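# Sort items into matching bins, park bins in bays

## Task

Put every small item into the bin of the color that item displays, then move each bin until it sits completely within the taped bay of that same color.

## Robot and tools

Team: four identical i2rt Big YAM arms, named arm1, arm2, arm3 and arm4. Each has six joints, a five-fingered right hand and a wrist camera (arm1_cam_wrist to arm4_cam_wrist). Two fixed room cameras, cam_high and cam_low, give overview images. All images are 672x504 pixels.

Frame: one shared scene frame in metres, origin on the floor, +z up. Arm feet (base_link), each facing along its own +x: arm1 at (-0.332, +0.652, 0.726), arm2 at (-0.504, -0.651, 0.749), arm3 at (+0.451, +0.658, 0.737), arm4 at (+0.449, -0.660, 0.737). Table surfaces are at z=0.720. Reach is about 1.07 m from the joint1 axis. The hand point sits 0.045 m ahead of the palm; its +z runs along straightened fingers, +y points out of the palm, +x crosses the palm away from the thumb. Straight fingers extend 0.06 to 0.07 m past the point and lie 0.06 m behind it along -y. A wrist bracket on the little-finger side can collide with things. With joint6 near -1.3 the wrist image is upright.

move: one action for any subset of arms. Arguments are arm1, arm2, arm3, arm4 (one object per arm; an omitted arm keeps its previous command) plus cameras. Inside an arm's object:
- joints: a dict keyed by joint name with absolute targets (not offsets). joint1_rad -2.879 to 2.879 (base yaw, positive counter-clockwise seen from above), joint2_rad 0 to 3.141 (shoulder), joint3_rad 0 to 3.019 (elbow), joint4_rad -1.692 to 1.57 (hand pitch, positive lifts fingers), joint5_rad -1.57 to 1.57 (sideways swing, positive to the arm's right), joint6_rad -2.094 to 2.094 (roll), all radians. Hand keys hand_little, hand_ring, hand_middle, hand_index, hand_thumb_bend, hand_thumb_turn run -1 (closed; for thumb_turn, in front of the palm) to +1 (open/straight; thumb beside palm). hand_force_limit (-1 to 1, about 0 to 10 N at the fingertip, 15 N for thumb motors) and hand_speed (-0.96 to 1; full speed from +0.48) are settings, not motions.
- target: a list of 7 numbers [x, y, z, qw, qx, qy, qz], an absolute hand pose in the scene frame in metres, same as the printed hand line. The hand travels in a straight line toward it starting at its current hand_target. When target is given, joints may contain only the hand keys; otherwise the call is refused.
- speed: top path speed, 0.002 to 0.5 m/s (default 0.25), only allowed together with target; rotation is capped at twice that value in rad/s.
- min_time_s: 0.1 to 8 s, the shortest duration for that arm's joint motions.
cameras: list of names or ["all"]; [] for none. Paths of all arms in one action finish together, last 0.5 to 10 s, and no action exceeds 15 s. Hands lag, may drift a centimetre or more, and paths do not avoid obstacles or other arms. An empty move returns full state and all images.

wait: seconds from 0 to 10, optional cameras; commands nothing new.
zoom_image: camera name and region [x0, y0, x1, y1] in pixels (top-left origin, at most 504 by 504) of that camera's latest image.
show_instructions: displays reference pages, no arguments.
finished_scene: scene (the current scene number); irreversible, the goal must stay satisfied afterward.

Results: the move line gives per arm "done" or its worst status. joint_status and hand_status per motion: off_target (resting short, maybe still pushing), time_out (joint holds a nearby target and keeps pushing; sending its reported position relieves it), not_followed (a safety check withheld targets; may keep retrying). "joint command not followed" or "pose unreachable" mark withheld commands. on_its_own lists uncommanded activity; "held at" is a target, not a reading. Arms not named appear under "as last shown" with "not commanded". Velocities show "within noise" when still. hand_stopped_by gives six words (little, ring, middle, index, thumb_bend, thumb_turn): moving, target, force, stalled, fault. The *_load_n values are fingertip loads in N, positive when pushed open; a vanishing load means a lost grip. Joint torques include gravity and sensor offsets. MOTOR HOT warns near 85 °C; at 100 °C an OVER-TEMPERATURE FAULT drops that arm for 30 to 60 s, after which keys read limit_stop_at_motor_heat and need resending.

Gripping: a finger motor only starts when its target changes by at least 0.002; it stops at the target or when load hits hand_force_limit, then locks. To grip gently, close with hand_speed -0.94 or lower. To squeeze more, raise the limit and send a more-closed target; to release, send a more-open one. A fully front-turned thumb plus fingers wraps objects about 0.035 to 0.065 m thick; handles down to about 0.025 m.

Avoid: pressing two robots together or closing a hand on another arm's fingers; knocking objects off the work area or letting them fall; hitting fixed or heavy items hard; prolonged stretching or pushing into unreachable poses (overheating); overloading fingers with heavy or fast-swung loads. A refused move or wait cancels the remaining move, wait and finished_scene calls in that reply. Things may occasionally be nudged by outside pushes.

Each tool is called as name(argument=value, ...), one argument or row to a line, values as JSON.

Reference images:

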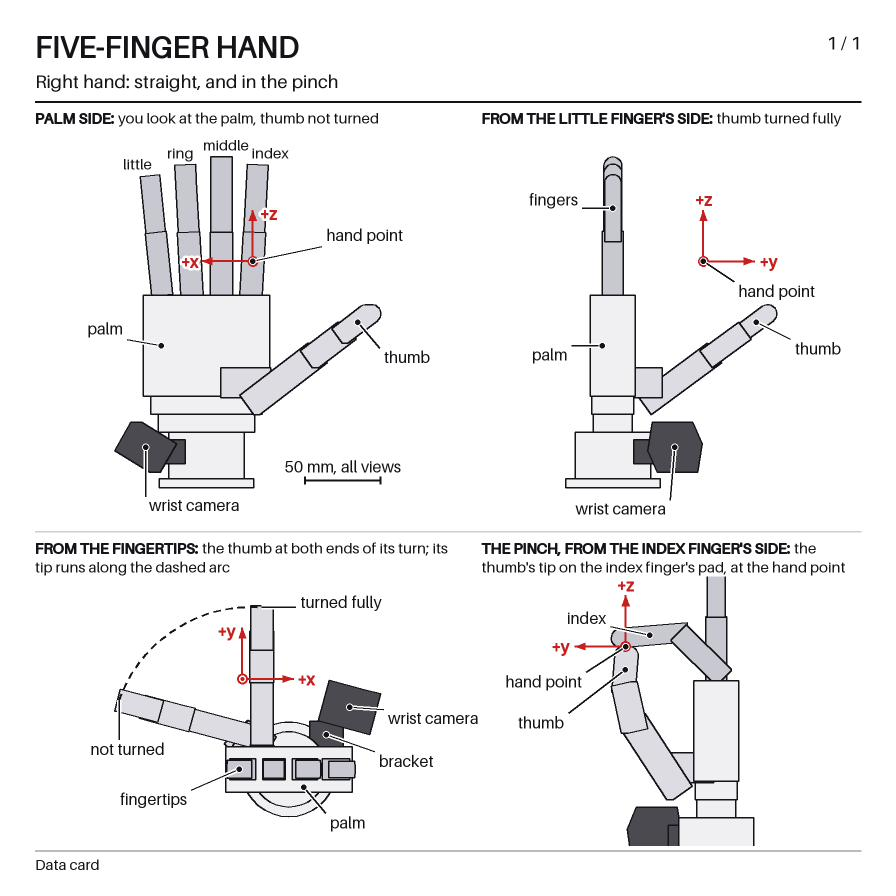

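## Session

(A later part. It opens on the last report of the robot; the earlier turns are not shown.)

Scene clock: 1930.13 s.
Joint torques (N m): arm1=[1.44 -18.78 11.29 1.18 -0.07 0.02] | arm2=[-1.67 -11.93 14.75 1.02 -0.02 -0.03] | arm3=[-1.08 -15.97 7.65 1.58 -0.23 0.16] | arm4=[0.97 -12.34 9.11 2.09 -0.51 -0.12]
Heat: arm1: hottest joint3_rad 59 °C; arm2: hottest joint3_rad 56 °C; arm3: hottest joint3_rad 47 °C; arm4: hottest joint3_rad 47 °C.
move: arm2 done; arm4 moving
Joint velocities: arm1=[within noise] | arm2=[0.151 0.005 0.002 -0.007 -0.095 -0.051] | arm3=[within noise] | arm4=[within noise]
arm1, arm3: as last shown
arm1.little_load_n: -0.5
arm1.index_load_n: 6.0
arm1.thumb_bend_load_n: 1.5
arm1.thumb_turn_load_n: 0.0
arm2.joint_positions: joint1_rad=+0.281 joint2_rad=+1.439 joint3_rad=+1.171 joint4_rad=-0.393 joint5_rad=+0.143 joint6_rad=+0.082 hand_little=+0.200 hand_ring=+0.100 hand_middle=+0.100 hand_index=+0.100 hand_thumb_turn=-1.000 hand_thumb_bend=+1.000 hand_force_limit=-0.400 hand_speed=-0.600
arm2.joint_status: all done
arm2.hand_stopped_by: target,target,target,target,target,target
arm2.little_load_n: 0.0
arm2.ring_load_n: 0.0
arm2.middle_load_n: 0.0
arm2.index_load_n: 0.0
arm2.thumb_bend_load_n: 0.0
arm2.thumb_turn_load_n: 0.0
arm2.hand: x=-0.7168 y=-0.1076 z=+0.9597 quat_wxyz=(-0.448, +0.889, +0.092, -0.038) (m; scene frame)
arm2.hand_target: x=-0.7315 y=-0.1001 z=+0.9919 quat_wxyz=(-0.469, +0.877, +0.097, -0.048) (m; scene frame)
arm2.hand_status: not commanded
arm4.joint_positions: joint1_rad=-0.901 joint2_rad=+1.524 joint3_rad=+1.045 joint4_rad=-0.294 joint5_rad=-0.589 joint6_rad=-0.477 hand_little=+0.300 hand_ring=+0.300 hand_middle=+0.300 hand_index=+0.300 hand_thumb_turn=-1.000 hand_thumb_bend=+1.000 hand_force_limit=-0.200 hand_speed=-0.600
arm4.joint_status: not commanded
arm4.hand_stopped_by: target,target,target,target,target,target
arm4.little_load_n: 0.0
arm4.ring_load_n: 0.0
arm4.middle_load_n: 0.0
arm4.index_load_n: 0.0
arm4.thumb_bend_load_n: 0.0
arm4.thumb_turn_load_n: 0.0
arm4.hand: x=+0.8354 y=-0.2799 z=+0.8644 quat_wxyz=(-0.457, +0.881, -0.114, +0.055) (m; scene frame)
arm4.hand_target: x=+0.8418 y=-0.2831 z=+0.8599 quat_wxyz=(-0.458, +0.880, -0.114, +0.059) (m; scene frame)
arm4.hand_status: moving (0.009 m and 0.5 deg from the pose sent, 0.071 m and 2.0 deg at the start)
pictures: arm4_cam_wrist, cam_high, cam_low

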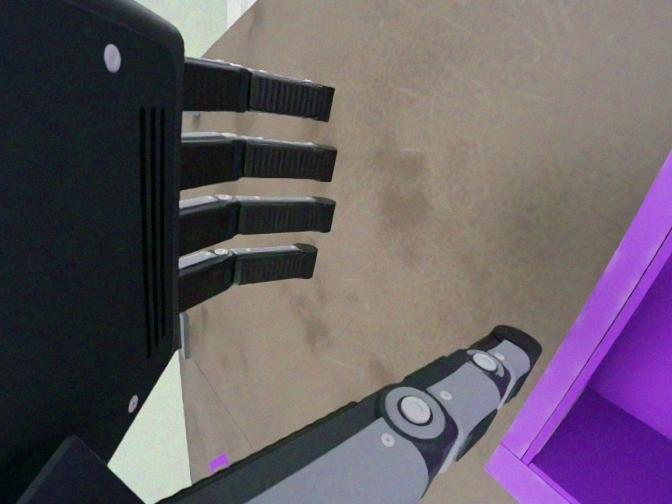

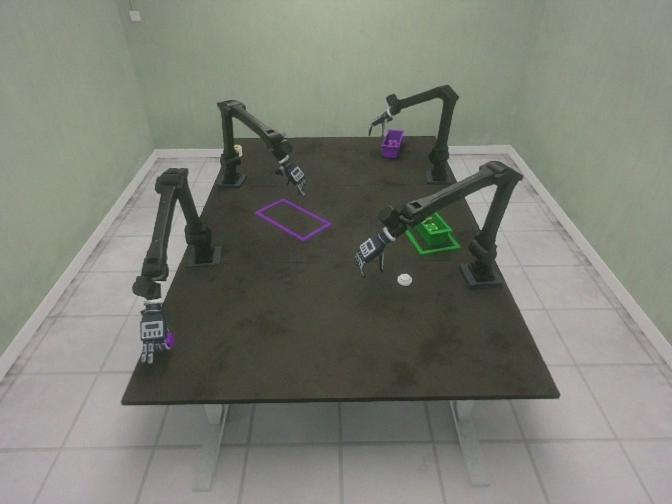

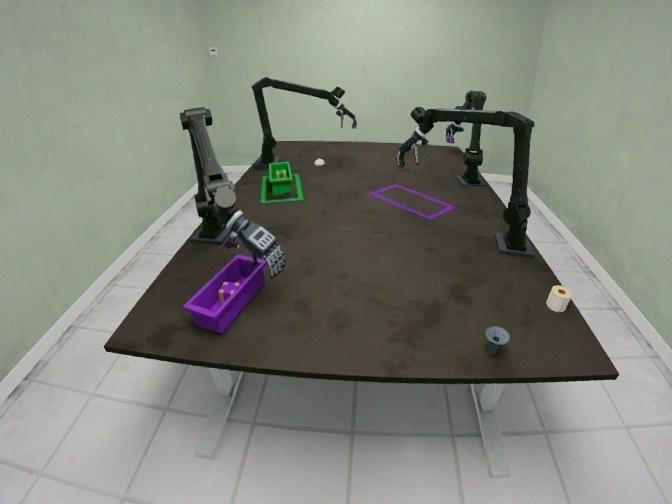

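move(
  arm4={"target":[0.825,-0.324,0.862,0.4579,-0.8797,0.1135,-0.0591],"speed":0.1},
  cameras=["cam_high","cam_low","arm4_cam_wrist"],
)

zoom_image(
  camera="cam_high",
  region=[360, 100, 430, 170],
)

zoom_image(
  camera="cam_low",
  region=[170, 220, 290, 340],
)

Scene clock: 1974.23 s.
Joint torques (N m): arm1=[1.61 -18.78 11.28 1.17 -0.08 0.01] | arm2=[-1.38 -11.93 14.75 1.01 -0.01 -0.04] | arm3=[-1.14 -16.21 7.51 1.55 -0.24 0.12] | arm4=[1.14 -12.34 8.85 1.21 -0.54 -0.15]
Heat: arm1: hottest joint3_rad 59 °C; arm2: hottest joint3_rad 59 °C; arm3: hottest joint3_rad 47 °C; arm4: hottest joint3_rad 46 °C.
move: arm4 done
Joint velocities: within noise
arm1, arm2, arm3: as last shown
arm1.little_load_n: 0.0
arm1.middle_load_n: 7.0
arm1.index_load_n: 6.5
arm1.thumb_bend_load_n: 1.0
arm1.thumb_turn_load_n: -0.5
arm2.joint_positions: joint1_rad=+0.291 joint2_rad=+1.439 joint3_rad=+1.171 joint4_rad=-0.393 joint5_rad=+0.143 joint6_rad=+0.082 hand_little=+0.200 hand_ring=+0.100 hand_middle=+0.100 hand_index=+0.100 hand_thumb_turn=-1.000 hand_thumb_bend=+1.000 hand_force_limit=-0.400 hand_speed=-0.600
arm2.hand: x=-0.7220 y=-0.1097 z=+0.9598 quat_wxyz=(-0.448, +0.888, +0.096, -0.040) (m; scene frame)
arm2.hand_target: x=-0.7315 y=-0.1002 z=+0.9919 quat_wxyz=(-0.469, +0.876, +0.097, -0.048) (m; scene frame)
arm4.joint_positions: joint1_rad=-0.963 joint2_rad=+1.450 joint3_rad=+0.959 joint4_rad=-0.302 joint5_rad=-0.631 joint6_rad=-0.528 hand_little=+0.300 hand_ring=+0.300 hand_middle=+0.300 hand_index=+0.300 hand_thumb_turn=-1.000 hand_thumb_bend=+1.000 hand_force_limit=-0.200 hand_speed=-0.600
arm4.joint_status: not commanded
arm4.hand_stopped_by: target,target,target,target,target,target
arm4.little_load_n: 0.0
arm4.ring_load_n: 0.0
arm4.middle_load_n: 0.0
arm4.index_load_n: 0.0
arm4.thumb_bend_load_n: 0.0
arm4.thumb_turn_load_n: 0.0
arm4.hand: x=+0.8246 y=-0.3190 z=+0.8623 quat_wxyz=(-0.459, +0.879, -0.114, +0.058) (m; scene frame)
arm4.hand_target: x=+0.8250 y=-0.3239 z=+0.8619 quat_wxyz=(-0.458, +0.880, -0.114, +0.059) (m; scene frame)
arm4.hand_status: done (0.005 m and 0.2 deg from the pose sent, 0.045 m and 0.5 deg at the start)
pictures: arm4_cam_wrist, cam_high, cam_low

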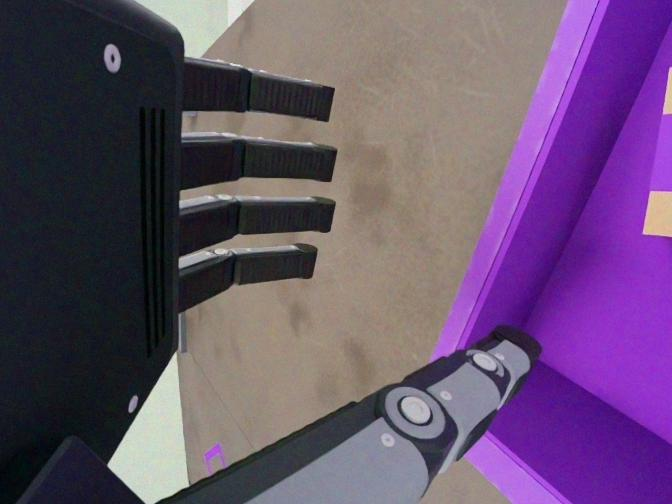

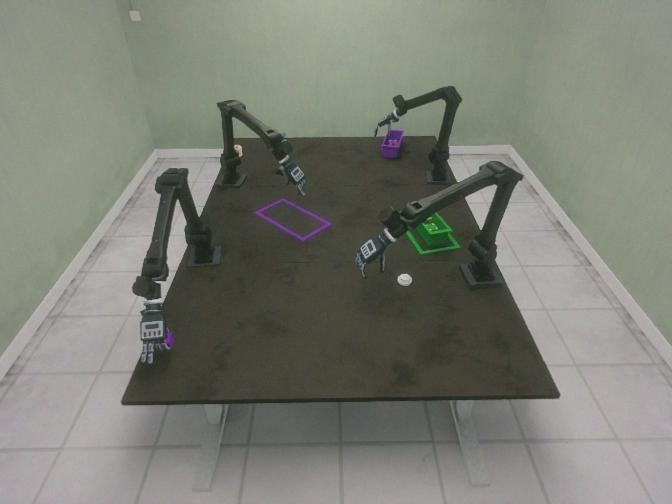

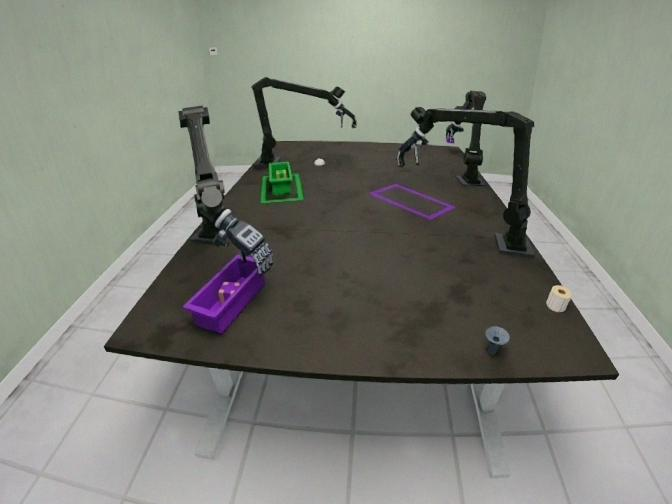

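Scaled by 7.200 from the camera's 672x504 image, which has a finer 960x720 frame.

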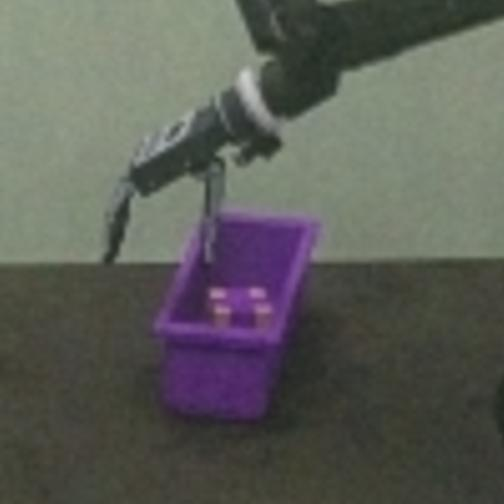

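Scaled by 4.200 from the camera's 672x504 image, which has a finer 960x720 frame.

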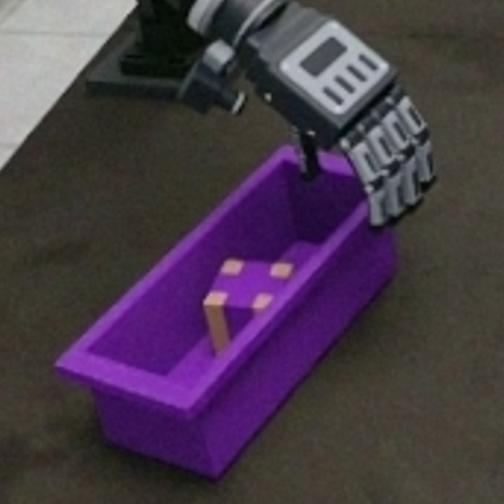

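move(
  arm4={"target":[0.827,-0.317,0.825,0.4579,-0.8797,0.1135,-0.0591],"speed":0.08},
  cameras=["cam_high","cam_low"],
)

zoom_image(
  camera="cam_high",
  region=[360, 100, 430, 170],
)

zoom_image(
  camera="cam_low",
  region=[170, 220, 290, 340],
)

Scene clock: 1985.20 s.
Joint torques (N m): arm1=[1.61 -18.73 11.29 1.2 -0.07 0.01] | arm2=[-1.26 -11.87 14.76 1.01 -0.02 -0.03] | arm3=[-0.97 -16.26 7.64 1.55 -0.23 0.16] | arm4=[1.96 -11.34 8.66 2.03 -0.25 -0.03]
Heat: arm1: hottest joint3_rad 59 °C; arm2: hottest joint3_rad 60 °C; arm3: hottest joint3_rad 47 °C; arm4: hottest joint3_rad 45 °C.
move: arm4 done
Joint velocities: within noise
arm1, arm2, arm3: as last shown
arm1.little_load_n: -0.5
arm1.middle_load_n: 6.5
arm1.thumb_bend_load_n: 1.5
arm1.thumb_turn_load_n: 0.0
arm2.thumb_turn_load_n: -0.5
arm4.joint_positions: joint1_rad=-0.963 joint2_rad=+1.502 joint3_rad=+0.916 joint4_rad=-0.211 joint5_rad=-0.630 joint6_rad=-0.528 hand_little=+0.300 hand_ring=+0.300 hand_middle=+0.300 hand_index=+0.300 hand_thumb_turn=-1.000 hand_thumb_bend=+1.000 hand_force_limit=-0.200 hand_speed=-0.600
arm4.joint_status: not commanded
arm4.hand_stopped_by: target,target,target,target,target,target
arm4.little_load_n: 0.0
arm4.ring_load_n: 0.0
arm4.middle_load_n: 0.0
arm4.index_load_n: 0.0
arm4.thumb_bend_load_n: 0.0
arm4.thumb_turn_load_n: 0.0
arm4.hand: x=+0.8255 y=-0.3189 z=+0.8291 quat_wxyz=(-0.458, +0.880, -0.114, +0.058) (m; scene frame)
arm4.hand_target: x=+0.8270 y=-0.3171 z=+0.8251 quat_wxyz=(-0.458, +0.880, -0.113, +0.059) (m; scene frame)
arm4.hand_status: done (0.005 m and 0.2 deg from the pose sent, 0.037 m and 0.2 deg at the start)
pictures: cam_high, cam_low

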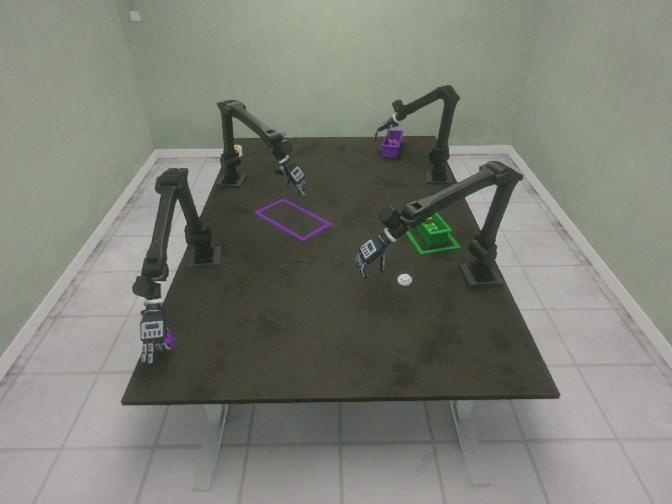

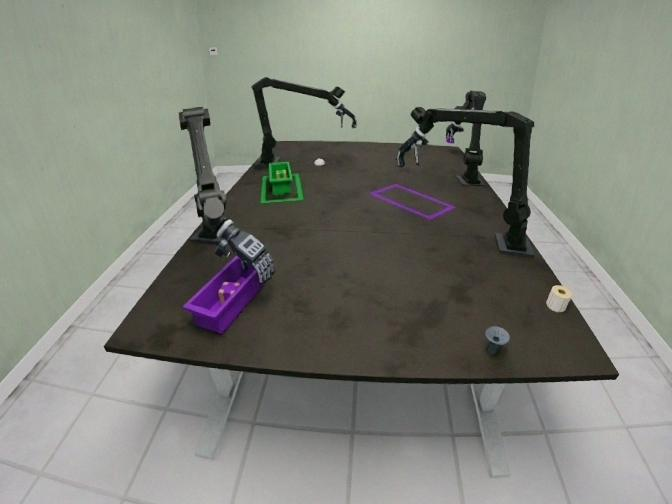

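Scaled by 7.200 from the camera's 672x504 image, which has a finer 960x720 frame.

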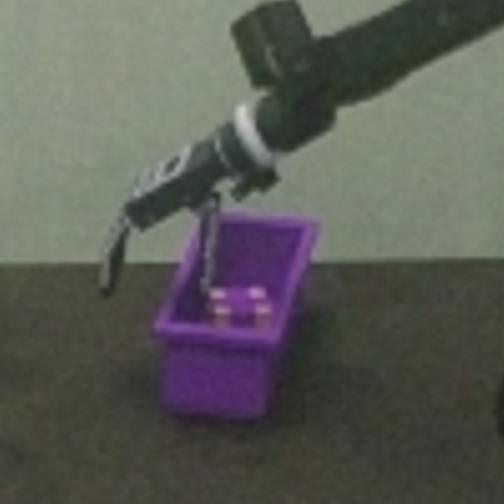

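Scaled by 4.200 from the camera's 672x504 image, which has a finer 960x720 frame.

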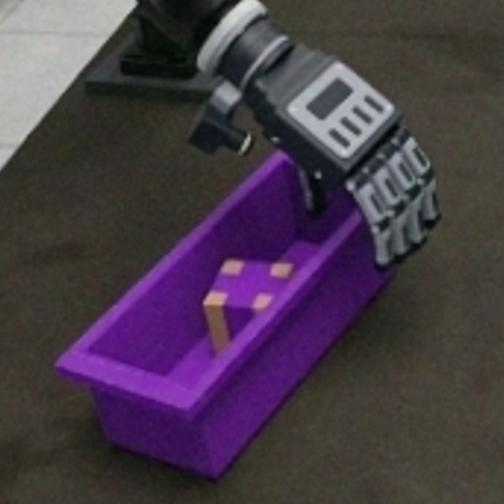

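move(
  arm4={"target":[0.828,-0.315,0.784,0.4579,-0.8797,0.1135,-0.0591],"speed":0.08},
  cameras=["cam_high","cam_low"],
)

zoom_image(
  camera="cam_high",
  region=[360, 100, 430, 170],
)

zoom_image(
  camera="cam_low",
  region=[170, 220, 290, 340],
)

Scene clock: 1995.47 s.
Joint torques (N m): arm1=[1.49 -18.78 11.28 1.18 -0.07 0.01] | arm2=[-1.26 -11.87 14.74 1.03 -0.02 -0.03] | arm3=[-0.26 -16.03 7.54 1.62 -0.25 0.16] | arm4=[2.14 -11.75 7.99 2.04 -0.24 -0.01]
Heat: arm1: hottest joint3_rad 59 °C; arm2: hottest joint3_rad 60 °C; arm3: hottest joint3_rad 47 °C; arm4: hottest joint3_rad 44 °C.
move: arm4 done
Joint velocities: within noise
arm1, arm2, arm3: as last shown
arm1.little_load_n: 0.0
arm1.thumb_bend_load_n: 1.0
arm2.thumb_turn_load_n: 0.0
arm3.thumb_turn_load_n: -0.5
arm4.joint_positions: joint1_rad=-0.963 joint2_rad=+1.579 joint3_rad=+0.874 joint4_rad=-0.089 joint5_rad=-0.628 joint6_rad=-0.528 hand_little=+0.300 hand_ring=+0.300 hand_middle=+0.300 hand_index=+0.300 hand_thumb_turn=-1.000 hand_thumb_bend=+1.000 hand_force_limit=-0.200 hand_speed=-0.600
arm4.joint_status: not commanded
arm4.hand_stopped_by: target,target,target,target,target,target
arm4.little_load_n: 0.0
arm4.ring_load_n: 0.0
arm4.middle_load_n: 0.0
arm4.index_load_n: 0.0
arm4.thumb_bend_load_n: -0.5
arm4.thumb_turn_load_n: 0.5
arm4.hand: x=+0.8284 y=-0.3177 z=+0.7888 quat_wxyz=(-0.458, +0.879, -0.114, +0.059) (m; scene frame)
arm4.hand_target: x=+0.8280 y=-0.3150 z=+0.7841 quat_wxyz=(-0.458, +0.880, -0.113, +0.059) (m; scene frame)
arm4.hand_status: done (0.006 m and 0.1 deg from the pose sent, 0.045 m and 0.2 deg at the start)
pictures: cam_high, cam_low

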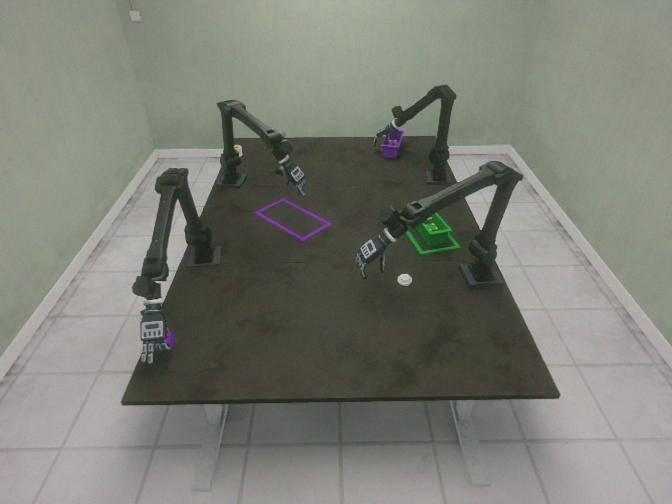

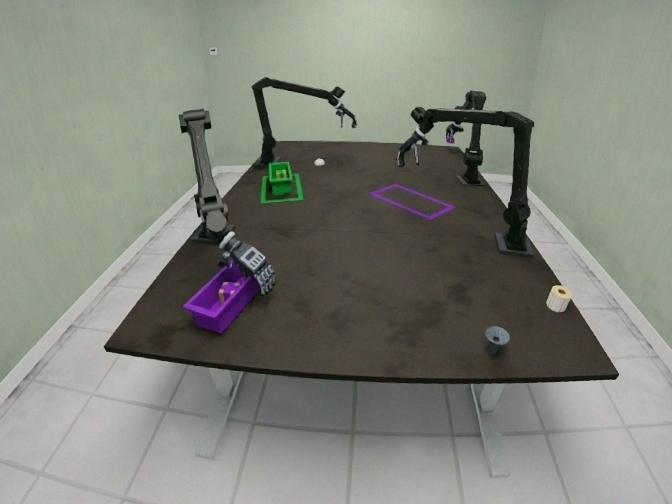

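Scaled by 7.200 from the camera's 672x504 image, which has a finer 960x720 frame.

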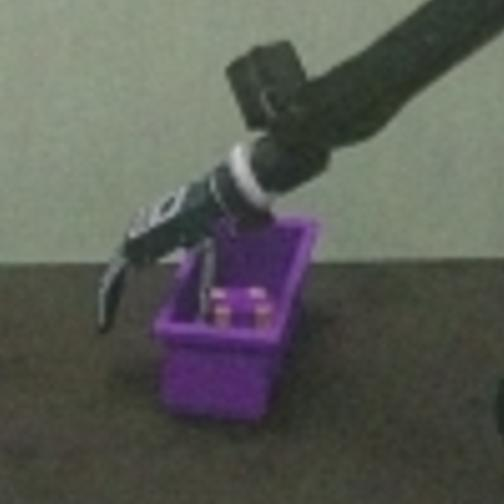

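Scaled by 4.200 from the camera's 672x504 image, which has a finer 960x720 frame.

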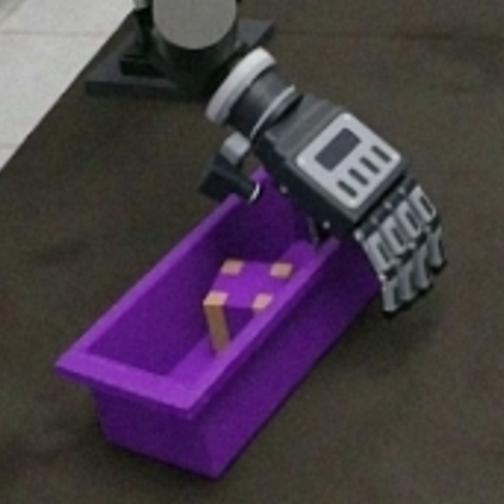

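move(
  arm4={"joints":{"hand_thumb_bend":0.4,"hand_speed":-0.8,"hand_force_limit":-0.5}},
)

move(
  arm4={"joints":{"hand_thumb_bend":0.1,"hand_index":-0.6,"hand_middle":-0.6,"hand_ring":-0.6,"hand_speed":-0.9,"hand_force_limit":-0.4}},
)

move(
  arm4={"joints":{"hand_thumb_bend":0.05,"hand_index":-0.7,"hand_middle":-0.7,"hand_ring":-0.7,"hand_speed":-0.9,"hand_force_limit":0.0}},
  cameras=["cam_high","cam_low"],
)

zoom_image(
  camera="cam_low",
  region=[170, 220, 290, 340],
)

Scene clock: 2003.87 s.
Joint torques (N m): arm1=[1.55 -18.73 11.29 1.22 -0.08 0] | arm2=[-1.26 -11.87 14.76 1.02 -0.01 -0.04] | arm3=[-0.73 -16.03 7.64 1.68 -0.24 0.14] | arm4=[2.2 -11.87 8.01 2.07 -0.3 -0.01]
Heat: arm1: hottest joint3_rad 59 °C; arm2: hottest joint3_rad 61 °C; arm3: hottest joint3_rad 47 °C; arm4: hottest joint3_rad 44 °C.
move: arm4 done
Joint velocities: within noise
arm1, arm2, arm3: as last shown
arm3.thumb_turn_load_n: 0.0
arm4.joint_positions: joint1_rad=-0.963 joint2_rad=+1.579 joint3_rad=+0.874 joint4_rad=-0.089 joint5_rad=-0.627 joint6_rad=-0.528 hand_little=+0.300 hand_ring=+0.300 hand_middle=+0.300 hand_index=+0.300 hand_thumb_turn=-1.000 hand_thumb_bend=+0.400 hand_force_limit=-0.500 hand_speed=-0.800
arm4.joint_status: all done
arm4.hand_stopped_by: target,target,target,target,target,target
arm4.little_load_n: 0.0
arm4.ring_load_n: 0.0
arm4.middle_load_n: 0.0
arm4.index_load_n: 0.0
arm4.thumb_bend_load_n: 0.5
arm4.thumb_turn_load_n: 0.0
arm4.hand: x=+0.8286 y=-0.3178 z=+0.7887 quat_wxyz=(-0.458, +0.880, -0.115, +0.060) (m; scene frame)
arm4.hand_target: x=+0.8280 y=-0.3150 z=+0.7841 quat_wxyz=(-0.458, +0.880, -0.114, +0.059) (m; scene frame)
arm4.hand_status: not commanded
pictures: none

Scene clock: 2007.27 s.
Joint torques (N m): arm1=[1.49 -18.78 11.29 1.2 -0.07 0.01] | arm2=[-1.26 -11.87 14.78 1.03 -0.01 -0.03] | arm3=[-0.56 -15.97 7.45 1.68 -0.24 0.12] | arm4=[2.14 -11.87 7.98 2.06 -0.3 0]
Heat: arm1: hottest joint3_rad 59 °C; arm2: hottest joint3_rad 61 °C; arm3: hottest joint3_rad 47 °C; arm4: hottest joint3_rad 43 °C.
move: arm4 off_target
Joint velocities: within noise
arm1, arm2: as last shown
arm1.ring_load_n: -0.5
arm1.index_load_n: 6.0
arm1.thumb_turn_load_n: -0.5
arm3.joint_positions: joint1_rad=-0.696 joint2_rad=+1.709 joint3_rad=+1.609 joint4_rad=-0.815 joint5_rad=-0.304 joint6_rad=-0.235 hand_little=+1.000 hand_ring=+0.250 hand_middle=+0.250 hand_index=+0.250 hand_thumb_turn=-1.000 hand_thumb_bend=+1.000 hand_force_limit=-0.300 hand_speed=-0.600
arm3.joint_status: not commanded
arm3.hand_stopped_by: target,target,target,target,target,target
arm3.little_load_n: 0.0
arm3.ring_load_n: 0.0
arm3.middle_load_n: 0.0
arm3.index_load_n: 0.0
arm3.thumb_bend_load_n: 0.0
arm3.thumb_turn_load_n: 0.0
arm3.hand: x=+0.0224 y=+0.1977 z=+0.9515 quat_wxyz=(+0.042, -0.244, -0.905, +0.346) (m; scene frame)
arm3.hand_target: x=+0.0208 y=+0.1987 z=+0.9548 quat_wxyz=(+0.045, -0.248, -0.901, +0.352) (m; scene frame)
arm3.hand_status: not commanded
arm4.joint_positions: joint1_rad=-0.963 joint2_rad=+1.579 joint3_rad=+0.874 joint4_rad=-0.089 joint5_rad=-0.627 joint6_rad=-0.528 hand_little=+0.300 hand_ring=-0.229 hand_middle=-0.163 hand_index=-0.174 hand_thumb_turn=-1.000 hand_thumb_bend=+0.159 hand_force_limit=-0.400 hand_speed=-0.900
arm4.joint_status: hand_ring off_target (ended at -0.229, target -0.600); hand_middle off_target (ended at -0.163, target -0.600); hand_index off_target (ended at -0.174, target -0.600); hand_thumb_bend off_target (ended at +0.159, target +0.100); the others done
arm4.hand_stopped_by: target,force,force,force,force,target
arm4.little_load_n: 0.0
arm4.ring_load_n: 4.5
arm4.middle_load_n: 5.0
arm4.index_load_n: 1.0
arm4.thumb_bend_load_n: 5.0
arm4.thumb_turn_load_n: 0.0
arm4.hand: x=+0.8286 y=-0.3179 z=+0.7885 quat_wxyz=(-0.458, +0.880, -0.115, +0.060) (m; scene frame)
arm4.hand_target: x=+0.8280 y=-0.3150 z=+0.7842 quat_wxyz=(-0.458, +0.880, -0.113, +0.059) (m; scene frame)
arm4.hand_status: not commanded
pictures: none

Scene clock: 2007.80 s.
Joint torques (N m): arm1=[1.61 -18.78 11.29 1.18 -0.08 0.01] | arm2=[-1.32 -11.87 14.76 1.02 -0.02 -0.03] | arm3=[-1.2 -16.67 7.47 1.58 -0.22 0.13] | arm4=[2.2 -11.93 7.98 2.04 -0.3 0]
Heat: arm1: hottest joint3_rad 59 °C; arm2: hottest joint3_rad 61 °C; arm3: hottest joint3_rad 47 °C; arm4: hottest joint3_rad 43 °C.
move: arm4 off_target
Joint velocities: within noise
arm1.joint_positions: joint1_rad=-1.717 joint2_rad=+1.753 joint3_rad=+1.292 joint4_rad=-0.239 joint5_rad=-0.123 joint6_rad=-0.084 hand_little=+1.000 hand_ring=+1.000 hand_middle=-0.115 hand_index=-0.153 hand_thumb_turn=-1.000 hand_thumb_bend=+1.000 hand_force_limit=-0.200 hand_speed=-0.900
arm1.joint_status: not commanded
arm1.hand_stopped_by: target,target,force,force,target,target
arm1.little_load_n: 0.0
arm1.ring_load_n: 0.0
arm1.middle_load_n: 6.5
arm1.index_load_n: 6.0
arm1.thumb_bend_load_n: 1.5
arm1.thumb_turn_load_n: 0.0
arm1.hand: x=-0.9922 y=+0.6183 z=+0.8394 quat_wxyz=(+0.281, -0.599, -0.675, +0.328) (m; scene frame)
arm1.hand_target: x=-1.0098 y=+0.6130 z=+0.8803 quat_wxyz=(+0.303, -0.582, -0.669, +0.349) (m; scene frame)
arm1.hand_status: not commanded
arm2, arm3: as last shown
arm2.little_load_n: 0.5
arm4.joint_positions: joint1_rad=-0.963 joint2_rad=+1.579 joint3_rad=+0.874 joint4_rad=-0.089 joint5_rad=-0.627 joint6_rad=-0.528 hand_little=+0.300 hand_ring=-0.236 hand_middle=-0.170 hand_index=-0.189 hand_thumb_turn=-1.000 hand_thumb_bend=+0.154 hand_force_limit=+0.000 hand_speed=-0.900
arm4.joint_status: hand_ring off_target (ended at -0.236, target -0.700); hand_middle off_target (ended at -0.170, target -0.700); hand_index off_target (ended at -0.189, target -0.700); hand_thumb_bend off_target (ended at +0.154, target +0.050); the others done
arm4.hand_stopped_by: target,force,force,force,force,target
arm4.little_load_n: 0.0
arm4.ring_load_n: 6.5
arm4.middle_load_n: 6.5
arm4.index_load_n: 6.0
arm4.thumb_bend_load_n: 8.0
arm4.thumb_turn_load_n: 0.5
arm4.hand: x=+0.8286 y=-0.3179 z=+0.7883 quat_wxyz=(-0.458, +0.880, -0.115, +0.060) (m; scene frame)
arm4.hand_target: x=+0.8280 y=-0.3150 z=+0.7841 quat_wxyz=(-0.458, +0.880, -0.113, +0.059) (m; scene frame)
arm4.hand_status: not commanded
pictures: cam_high, cam_low

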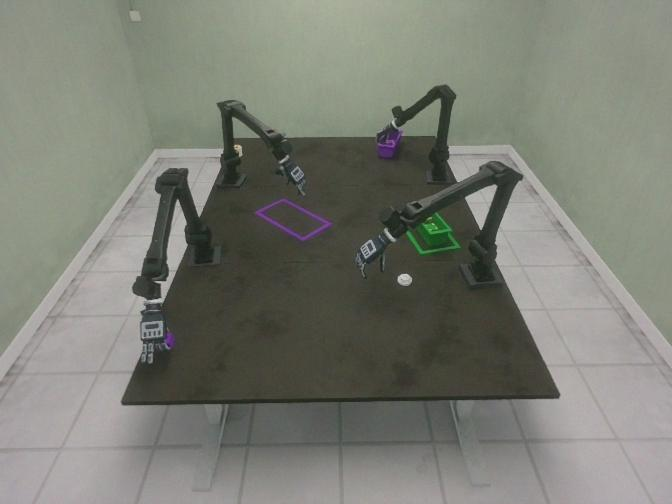

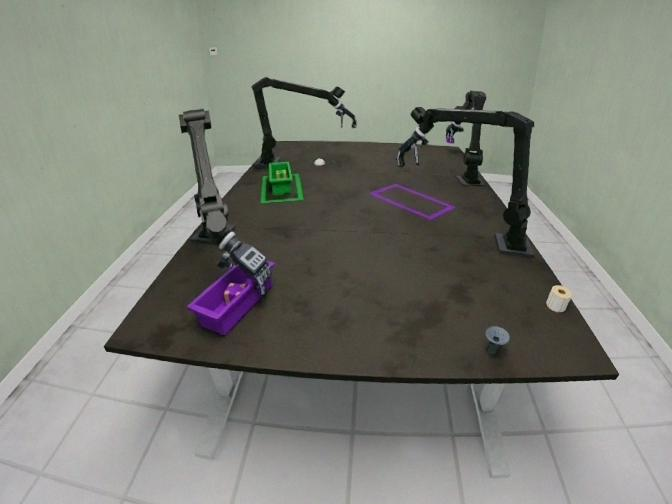

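Scaled by 4.200 from the camera's 672x504 image, which has a finer 960x720 frame.

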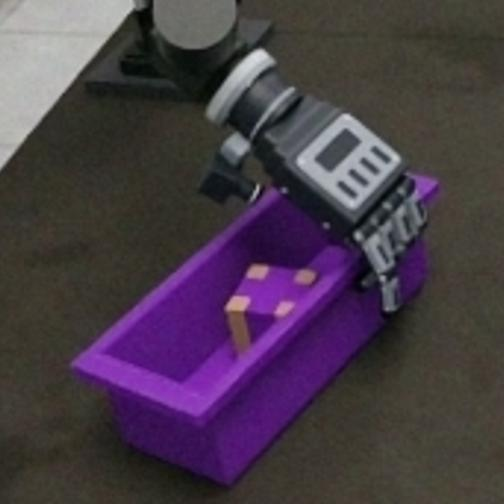

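move(
  arm4={"target":[0.826,-0.320,0.815,0.4579,-0.8797,0.1135,-0.0591],"speed":0.08},
)

move(
  arm4={"joints":{"joint1_rad":-0.60},"min_time_s":3},
  cameras=["cam_high","cam_low"],
)

zoom_image(
  camera="cam_low",
  region=[170, 200, 330, 350],
)

Scene clock: 2019.37 s.
Joint torques (N m): arm1=[1.55 -18.78 11.28 1.18 -0.07 0.01] | arm2=[-1.32 -11.93 14.75 1.05 -0.01 -0.03] | arm3=[-0.38 -15.97 7.57 1.74 -0.23 0.13] | arm4=[1.55 -14.33 10.06 1.33 -0.54 -0.07]
Heat: arm1: hottest joint3_rad 59 °C; arm2: hottest joint3_rad 61 °C; arm3: hottest joint3_rad 47 °C; arm4: hottest joint3_rad 43 °C.
move: arm4 off_target
Joint velocities: within noise
arm1, arm2, arm3: as last shown
arm1.index_load_n: 6.5
arm1.thumb_turn_load_n: -0.5
arm2.little_load_n: 0.0
arm4.joint_positions: joint1_rad=-0.963 joint2_rad=+1.544 joint3_rad=+0.874 joint4_rad=-0.166 joint5_rad=-0.627 joint6_rad=-0.528 hand_little=+0.300 hand_ring=-0.236 hand_middle=-0.170 hand_index=-0.189 hand_thumb_turn=-1.000 hand_thumb_bend=+0.155 hand_force_limit=+0.000 hand_speed=-0.900
arm4.joint_status: not commanded
arm4.hand_stopped_by: target,force,force,force,force,target
arm4.little_load_n: 0.0
arm4.ring_load_n: 6.5
arm4.middle_load_n: 7.0
arm4.index_load_n: 3.0
arm4.thumb_bend_load_n: 12.5
arm4.thumb_turn_load_n: 0.5
arm4.hand: x=+0.8166 y=-0.3246 z=+0.7966 quat_wxyz=(-0.447, +0.885, -0.122, +0.045) (m; scene frame)
arm4.hand_target: x=+0.8257 y=-0.3201 z=+0.8150 quat_wxyz=(-0.458, +0.880, -0.113, +0.059) (m; scene frame)
arm4.hand_status: off_target (0.021 m and 2.3 deg from the pose sent, 0.027 m and 0.2 deg at the start)
pictures: none

Scene clock: 2022.83 s.
Joint torques (N m): arm1=[1.55 -18.73 11.3 1.18 -0.06 0.01] | arm2=[-1.32 -11.93 14.76 1.03 -0.01 -0.04] | arm3=[-0.44 -15.79 7.54 1.63 -0.23 0.13] | arm4=[2.37 -14.33 10.06 1.33 -0.54 -0.07]
Heat: arm1: hottest joint3_rad 59 °C; arm2: hottest joint3_rad 61 °C; arm3: hottest joint3_rad 47 °C; arm4: hottest joint3_rad 42 °C.
move: arm4 done
Joint velocities: within noise
arm1, arm3: as last shown
arm1.middle_load_n: 7.0
arm1.thumb_bend_load_n: 1.0
arm2.joint_positions: joint1_rad=+0.291 joint2_rad=+1.439 joint3_rad=+1.171 joint4_rad=-0.393 joint5_rad=+0.143 joint6_rad=+0.082 hand_little=+0.200 hand_ring=+0.100 hand_middle=+0.100 hand_index=+0.100 hand_thumb_turn=-1.000 hand_thumb_bend=+1.000 hand_force_limit=-0.400 hand_speed=-0.600
arm2.joint_status: not commanded
arm2.hand_stopped_by: target,target,target,target,target,target
arm2.little_load_n: 0.0
arm2.ring_load_n: 0.0
arm2.middle_load_n: 0.0
arm2.index_load_n: 0.0
arm2.thumb_bend_load_n: 0.0
arm2.thumb_turn_load_n: 0.0
arm2.hand: x=-0.7220 y=-0.1097 z=+0.9598 quat_wxyz=(-0.448, +0.888, +0.096, -0.040) (m; scene frame)
arm2.hand_target: x=-0.7315 y=-0.1002 z=+0.9919 quat_wxyz=(-0.469, +0.876, +0.097, -0.048) (m; scene frame)
arm2.hand_status: not commanded
arm4.joint_positions: joint1_rad=-0.609 joint2_rad=+1.543 joint3_rad=+0.874 joint4_rad=-0.166 joint5_rad=-0.627 joint6_rad=-0.528 hand_little=+0.300 hand_ring=-0.236 hand_middle=-0.170 hand_index=-0.189 hand_thumb_turn=-1.000 hand_thumb_bend=+0.155 hand_force_limit=+0.000 hand_speed=-0.900
arm4.joint_status: all done
arm4.hand_stopped_by: target,force,force,force,force,target
arm4.little_load_n: 0.0
arm4.ring_load_n: 5.5
arm4.middle_load_n: 7.0
arm4.index_load_n: 4.0
arm4.thumb_bend_load_n: 13.0
arm4.thumb_turn_load_n: 1.0
arm4.hand: x=+0.6776 y=-0.2179 z=+0.7958 quat_wxyz=(-0.447, +0.893, +0.036, -0.033) (m; scene frame)
arm4.hand_target: x=+0.6796 y=-0.2078 z=+0.8142 quat_wxyz=(-0.460, +0.886, +0.048, -0.024) (m; scene frame)
arm4.hand_status: not commanded
pictures: cam_high, cam_low

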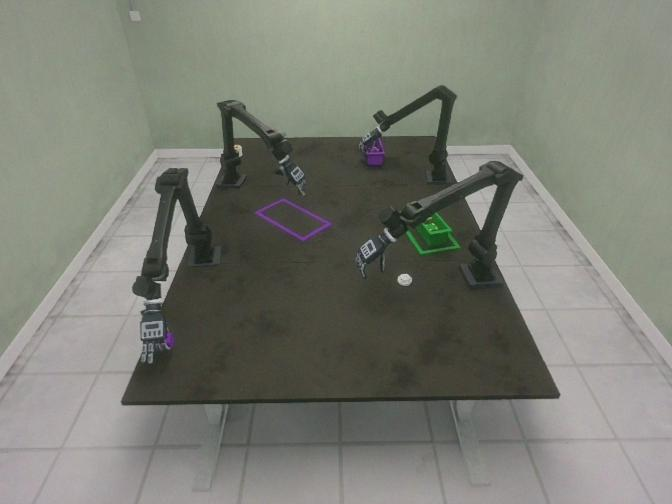

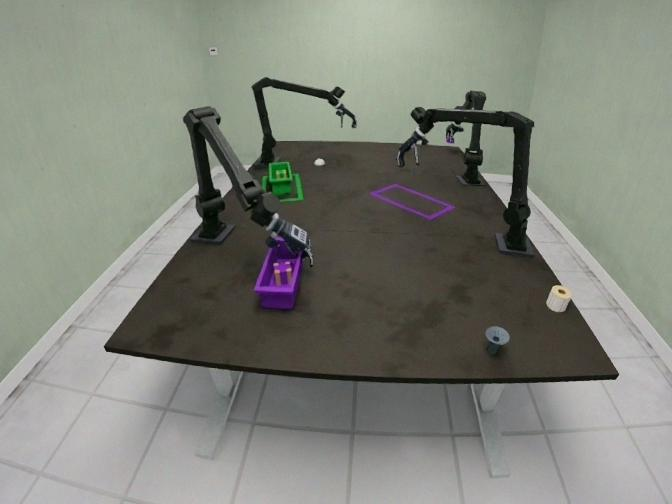

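Scaled by 3.150 from the camera's 672x504 image, which has a finer 960x720 frame.

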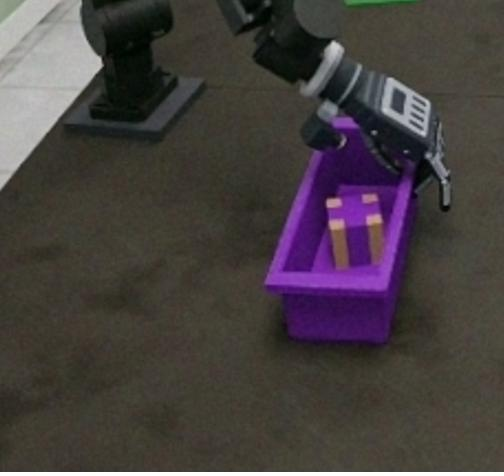

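move(
  arm4={"joints":{"joint1_rad":0.35},"min_time_s":7},
  cameras=["cam_high","cam_low"],
)

zoom_image(
  camera="cam_high",
  region=[290, 150, 410, 250],
)

Scene clock: 2033.90 s.
Joint torques (N m): arm1=[1.55 -18.78 11.29 1.17 -0.07 0.01] | arm2=[-1.32 -11.93 14.75 1.02 -0.01 -0.04] | arm3=[-0.44 -15.85 7.69 1.7 -0.24 0.13] | arm4=[2.32 -14.04 10.04 1.31 -0.53 -0.06]
Heat: arm1: hottest joint3_rad 59 °C; arm2: hottest joint3_rad 61 °C; arm3: hottest joint3_rad 47 °C; arm4: hottest joint3_rad 42 °C.
move: arm4 done
Joint velocities: within noise
arm1, arm2, arm3: as last shown
arm1.middle_load_n: 6.5
arm1.thumb_turn_load_n: 0.0
arm4.joint_positions: joint1_rad=+0.340 joint2_rad=+1.540 joint3_rad=+0.874 joint4_rad=-0.166 joint5_rad=-0.627 joint6_rad=-0.529 hand_little=+0.300 hand_ring=-0.236 hand_middle=-0.170 hand_index=-0.189 hand_thumb_turn=-1.000 hand_thumb_bend=+0.155 hand_force_limit=+0.000 hand_speed=-0.900
arm4.joint_status: all done
arm4.hand_stopped_by: target,force,force,force,force,target
arm4.little_load_n: 0.0
arm4.ring_load_n: 3.0
arm4.middle_load_n: 7.0
arm4.index_load_n: 5.5
arm4.thumb_bend_load_n: 13.0
arm4.thumb_turn_load_n: 1.5
arm4.hand: x=+0.2221 y=-0.2161 z=+0.7933 quat_wxyz=(-0.380, +0.779, +0.441, -0.232) (m; scene frame)
arm4.hand_target: x=+0.2149 y=-0.2089 z=+0.8100 quat_wxyz=(-0.394, +0.768, +0.449, -0.231) (m; scene frame)
arm4.hand_status: not commanded
pictures: cam_high, cam_low

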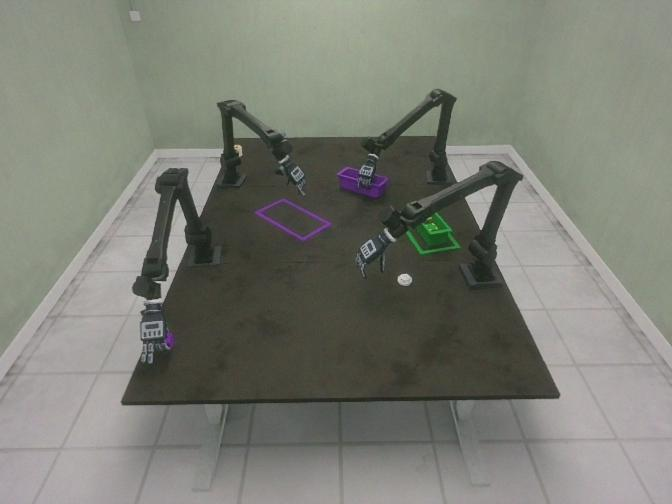

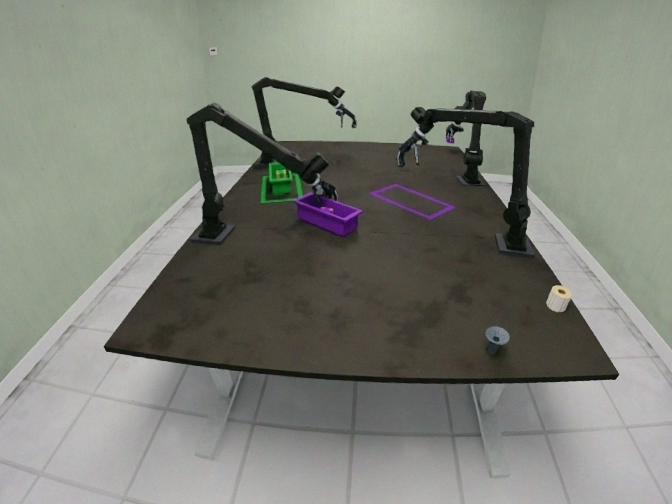

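Scaled by 4.200 from the camera's 672x504 image, which has a finer 960x720 frame.

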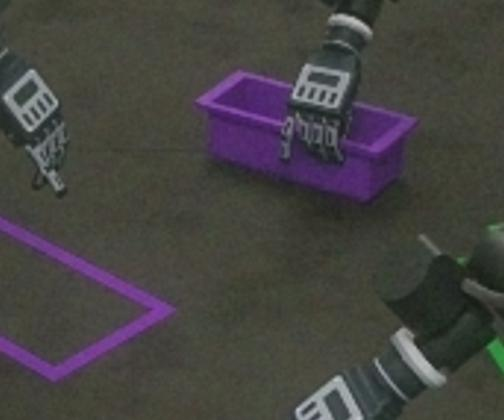

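move(
  arm3={"joints":{"joint1_rad":0.45},"min_time_s":5},
)

move(
  arm4={"target":[0.155,-0.04,0.815,-0.3914,0.7519,0.4637,-0.2414],"speed":0.08},
  cameras=["cam_high","cam_low"],
)

zoom_image(
  camera="cam_high",
  region=[290, 150, 410, 250],
)

Scene clock: 2083.80 s.
Joint torques (N m): arm1=[1.49 -18.73 11.29 1.2 -0.07 0.01] | arm2=[-1.32 -11.87 14.75 1.02 -0.01 -0.03] | arm3=[-0.21 -15.74 7.57 1.59 -0.2 0.14] | arm4=[2.2 -14.04 10.06 1.33 -0.53 -0.06]
Heat: arm1: hottest joint3_rad 59 °C; arm2: hottest joint3_rad 62 °C; arm3: hottest joint3_rad 47 °C; arm4: hottest joint3_rad 41 °C.
move: arm3 done
Joint velocities: within noise
arm1, arm2, arm4: as last shown
arm3.joint_positions: joint1_rad=+0.449 joint2_rad=+1.709 joint3_rad=+1.609 joint4_rad=-0.815 joint5_rad=-0.304 joint6_rad=-0.235 hand_little=+1.000 hand_ring=+0.250 hand_middle=+0.250 hand_index=+0.250 hand_thumb_turn=-1.000 hand_thumb_bend=+1.000 hand_force_limit=-0.300 hand_speed=-0.600
arm3.joint_status: all done
arm3.hand_stopped_by: target,target,target,target,target,target
arm3.little_load_n: 0.0
arm3.ring_load_n: 0.0
arm3.middle_load_n: 0.0
arm3.index_load_n: 0.0
arm3.thumb_bend_load_n: 0.0
arm3.thumb_turn_load_n: 0.0
arm3.hand: x=+0.6933 y=+0.0788 z=+0.9546 quat_wxyz=(-0.152, +0.285, -0.892, +0.316) (m; scene frame)
arm3.hand_target: x=+0.6946 y=+0.0789 z=+0.9580 quat_wxyz=(-0.154, +0.282, -0.890, +0.322) (m; scene frame)
arm3.hand_status: not commanded
arm4.ring_load_n: 3.5
arm4.middle_load_n: 7.5
arm4.index_load_n: 5.0
pictures: none

Scene clock: 2086.77 s.
Joint torques (N m): arm1=[1.55 -18.73 11.28 1.17 -0.07 0.01] | arm2=[-1.32 -11.87 14.76 1.02 -0.02 -0.03] | arm3=[-0.44 -16.21 7.64 1.48 -0.24 0.17] | arm4=[2.43 -18.55 13.83 1.18 -0.7 -0.07]
Heat: arm1: hottest joint3_rad 59 °C; arm2: hottest joint3_rad 62 °C; arm3: hottest joint3_rad 47 °C; arm4: hottest joint3_rad 42 °C.
move: arm4 off_target
Joint velocities: within noise
arm1, arm2, arm3: as last shown
arm1.thumb_turn_load_n: -0.5
arm4.joint_positions: joint1_rad=+0.355 joint2_rad=+1.922 joint3_rad=+1.417 joint4_rad=-0.335 joint5_rad=-0.649 joint6_rad=-0.547 hand_little=+0.300 hand_ring=-0.236 hand_middle=-0.170 hand_index=-0.189 hand_thumb_turn=-1.000 hand_thumb_bend=+0.155 hand_force_limit=+0.000 hand_speed=-0.900
arm4.joint_status: not commanded
arm4.hand_stopped_by: target,force,force,force,force,target
arm4.little_load_n: 0.0
arm4.ring_load_n: 2.5
arm4.middle_load_n: 7.0
arm4.index_load_n: 6.0
arm4.thumb_bend_load_n: 13.0
arm4.thumb_turn_load_n: 1.5
arm4.hand: x=+0.1692 y=-0.0573 z=+0.7966 quat_wxyz=(-0.377, +0.769, +0.456, -0.243) (m; scene frame)
arm4.hand_target: x=+0.1554 y=-0.0414 z=+0.8155 quat_wxyz=(-0.393, +0.755, +0.465, -0.242) (m; scene frame)
arm4.hand_status: off_target (0.029 m and 2.7 deg from the pose sent, 0.190 m and 4.4 deg at the start)
pictures: cam_high, cam_low

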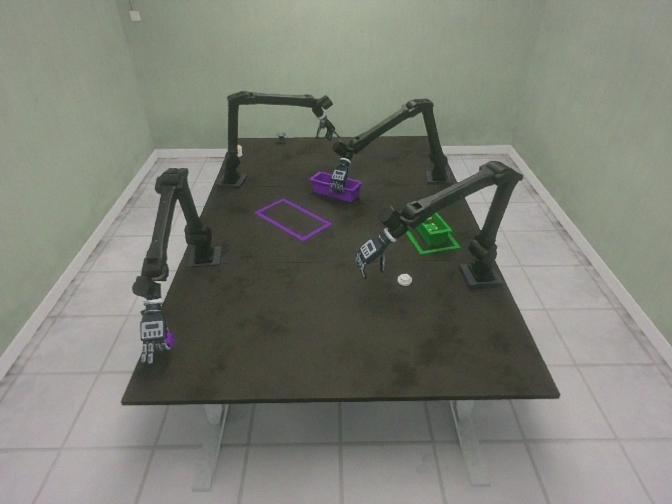

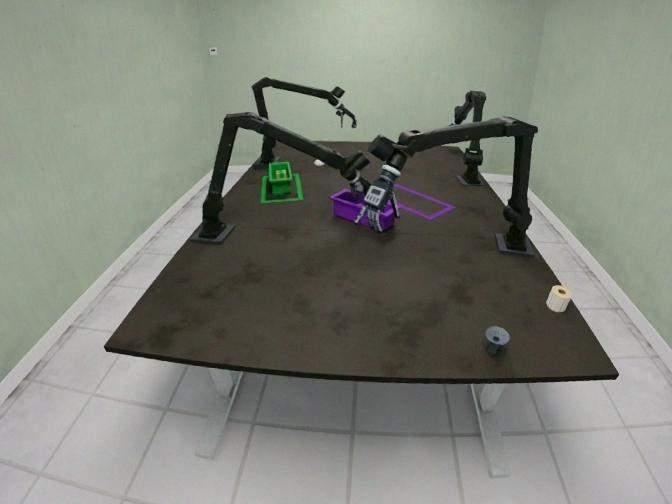

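Scaled by 4.200 from the camera's 672x504 image, which has a finer 960x720 frame.

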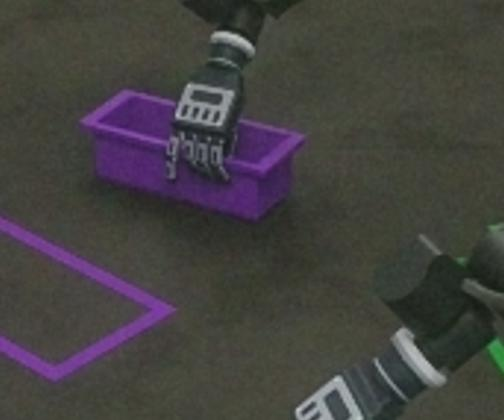

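move(
  arm4={"target":[0.077,0.034,0.815,-0.4038,0.7758,0.4301,-0.2239],"speed":0.07},
  cameras=["cam_high","cam_low"],
)

zoom_image(
  camera="cam_high",
  region=[240, 150, 360, 250],
)

Scene clock: 2103.67 s.
Joint torques (N m): arm1=[1.49 -18.73 11.29 1.18 -0.07 0.01] | arm2=[-1.32 -11.93 14.79 1.03 -0.01 -0.03] | arm3=[-0.62 -16.15 7.68 1.7 -0.24 0.16] | arm4=[2.32 -21.89 14.65 1.31 -0.31 0.11]
Heat: arm1: hottest joint3_rad 60 °C; arm2: hottest joint3_rad 62 °C; arm3: hottest joint3_rad 47 °C; arm4: hottest joint3_rad 42 °C.
move: arm4 off_target
Joint velocities: within noise
arm1, arm2, arm3: as last shown
arm1.index_load_n: 6.0
arm3.thumb_turn_load_n: -0.5
arm4.joint_positions: joint1_rad=+0.444 joint2_rad=+2.123 joint3_rad=+1.738 joint4_rad=-0.373 joint5_rad=-0.525 joint6_rad=-0.419 hand_little=+0.300 hand_ring=-0.236 hand_middle=-0.170 hand_index=-0.189 hand_thumb_turn=-1.000 hand_thumb_bend=+0.155 hand_force_limit=+0.000 hand_speed=-0.900
arm4.joint_status: not commanded
arm4.hand_stopped_by: target,force,force,force,force,target
arm4.little_load_n: 0.0
arm4.ring_load_n: 2.0
arm4.middle_load_n: 7.5
arm4.index_load_n: 6.5
arm4.thumb_bend_load_n: 13.0
arm4.thumb_turn_load_n: 2.0
arm4.hand: x=+0.0925 y=+0.0191 z=+0.7949 quat_wxyz=(-0.388, +0.784, +0.431, -0.221) (m; scene frame)
arm4.hand_target: x=+0.0776 y=+0.0324 z=+0.8154 quat_wxyz=(-0.404, +0.776, +0.430, -0.224) (m; scene frame)
arm4.hand_status: off_target (0.029 m and 2.0 deg from the pose sent, 0.131 m and 4.8 deg at the start)
pictures: cam_high, cam_low

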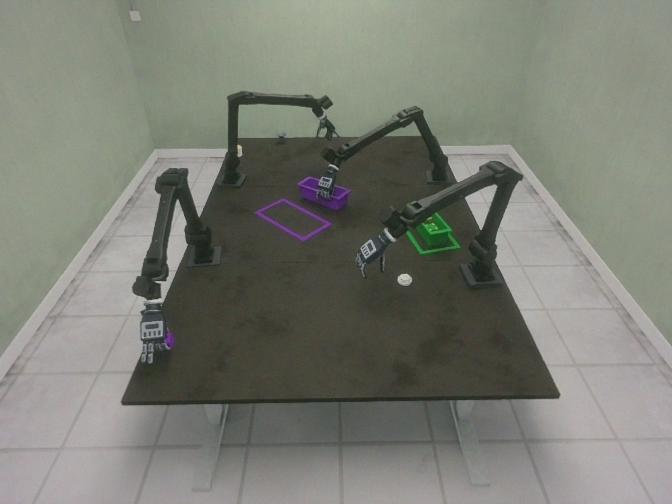

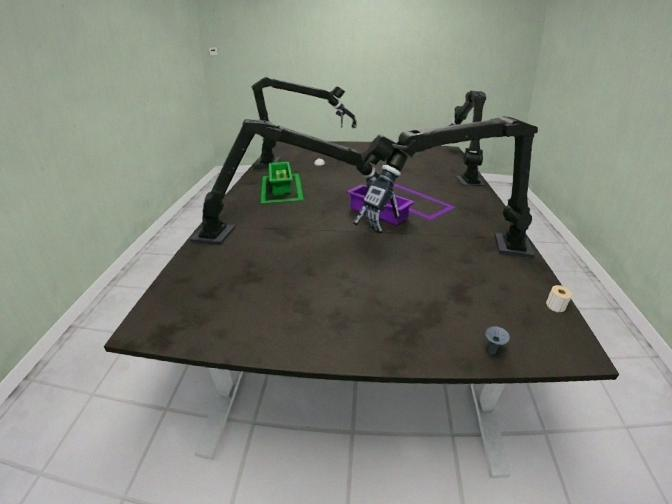

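Scaled by 4.200 from the camera's 672x504 image, which has a finer 960x720 frame.

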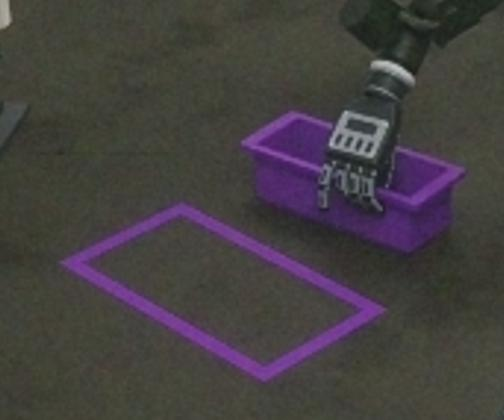

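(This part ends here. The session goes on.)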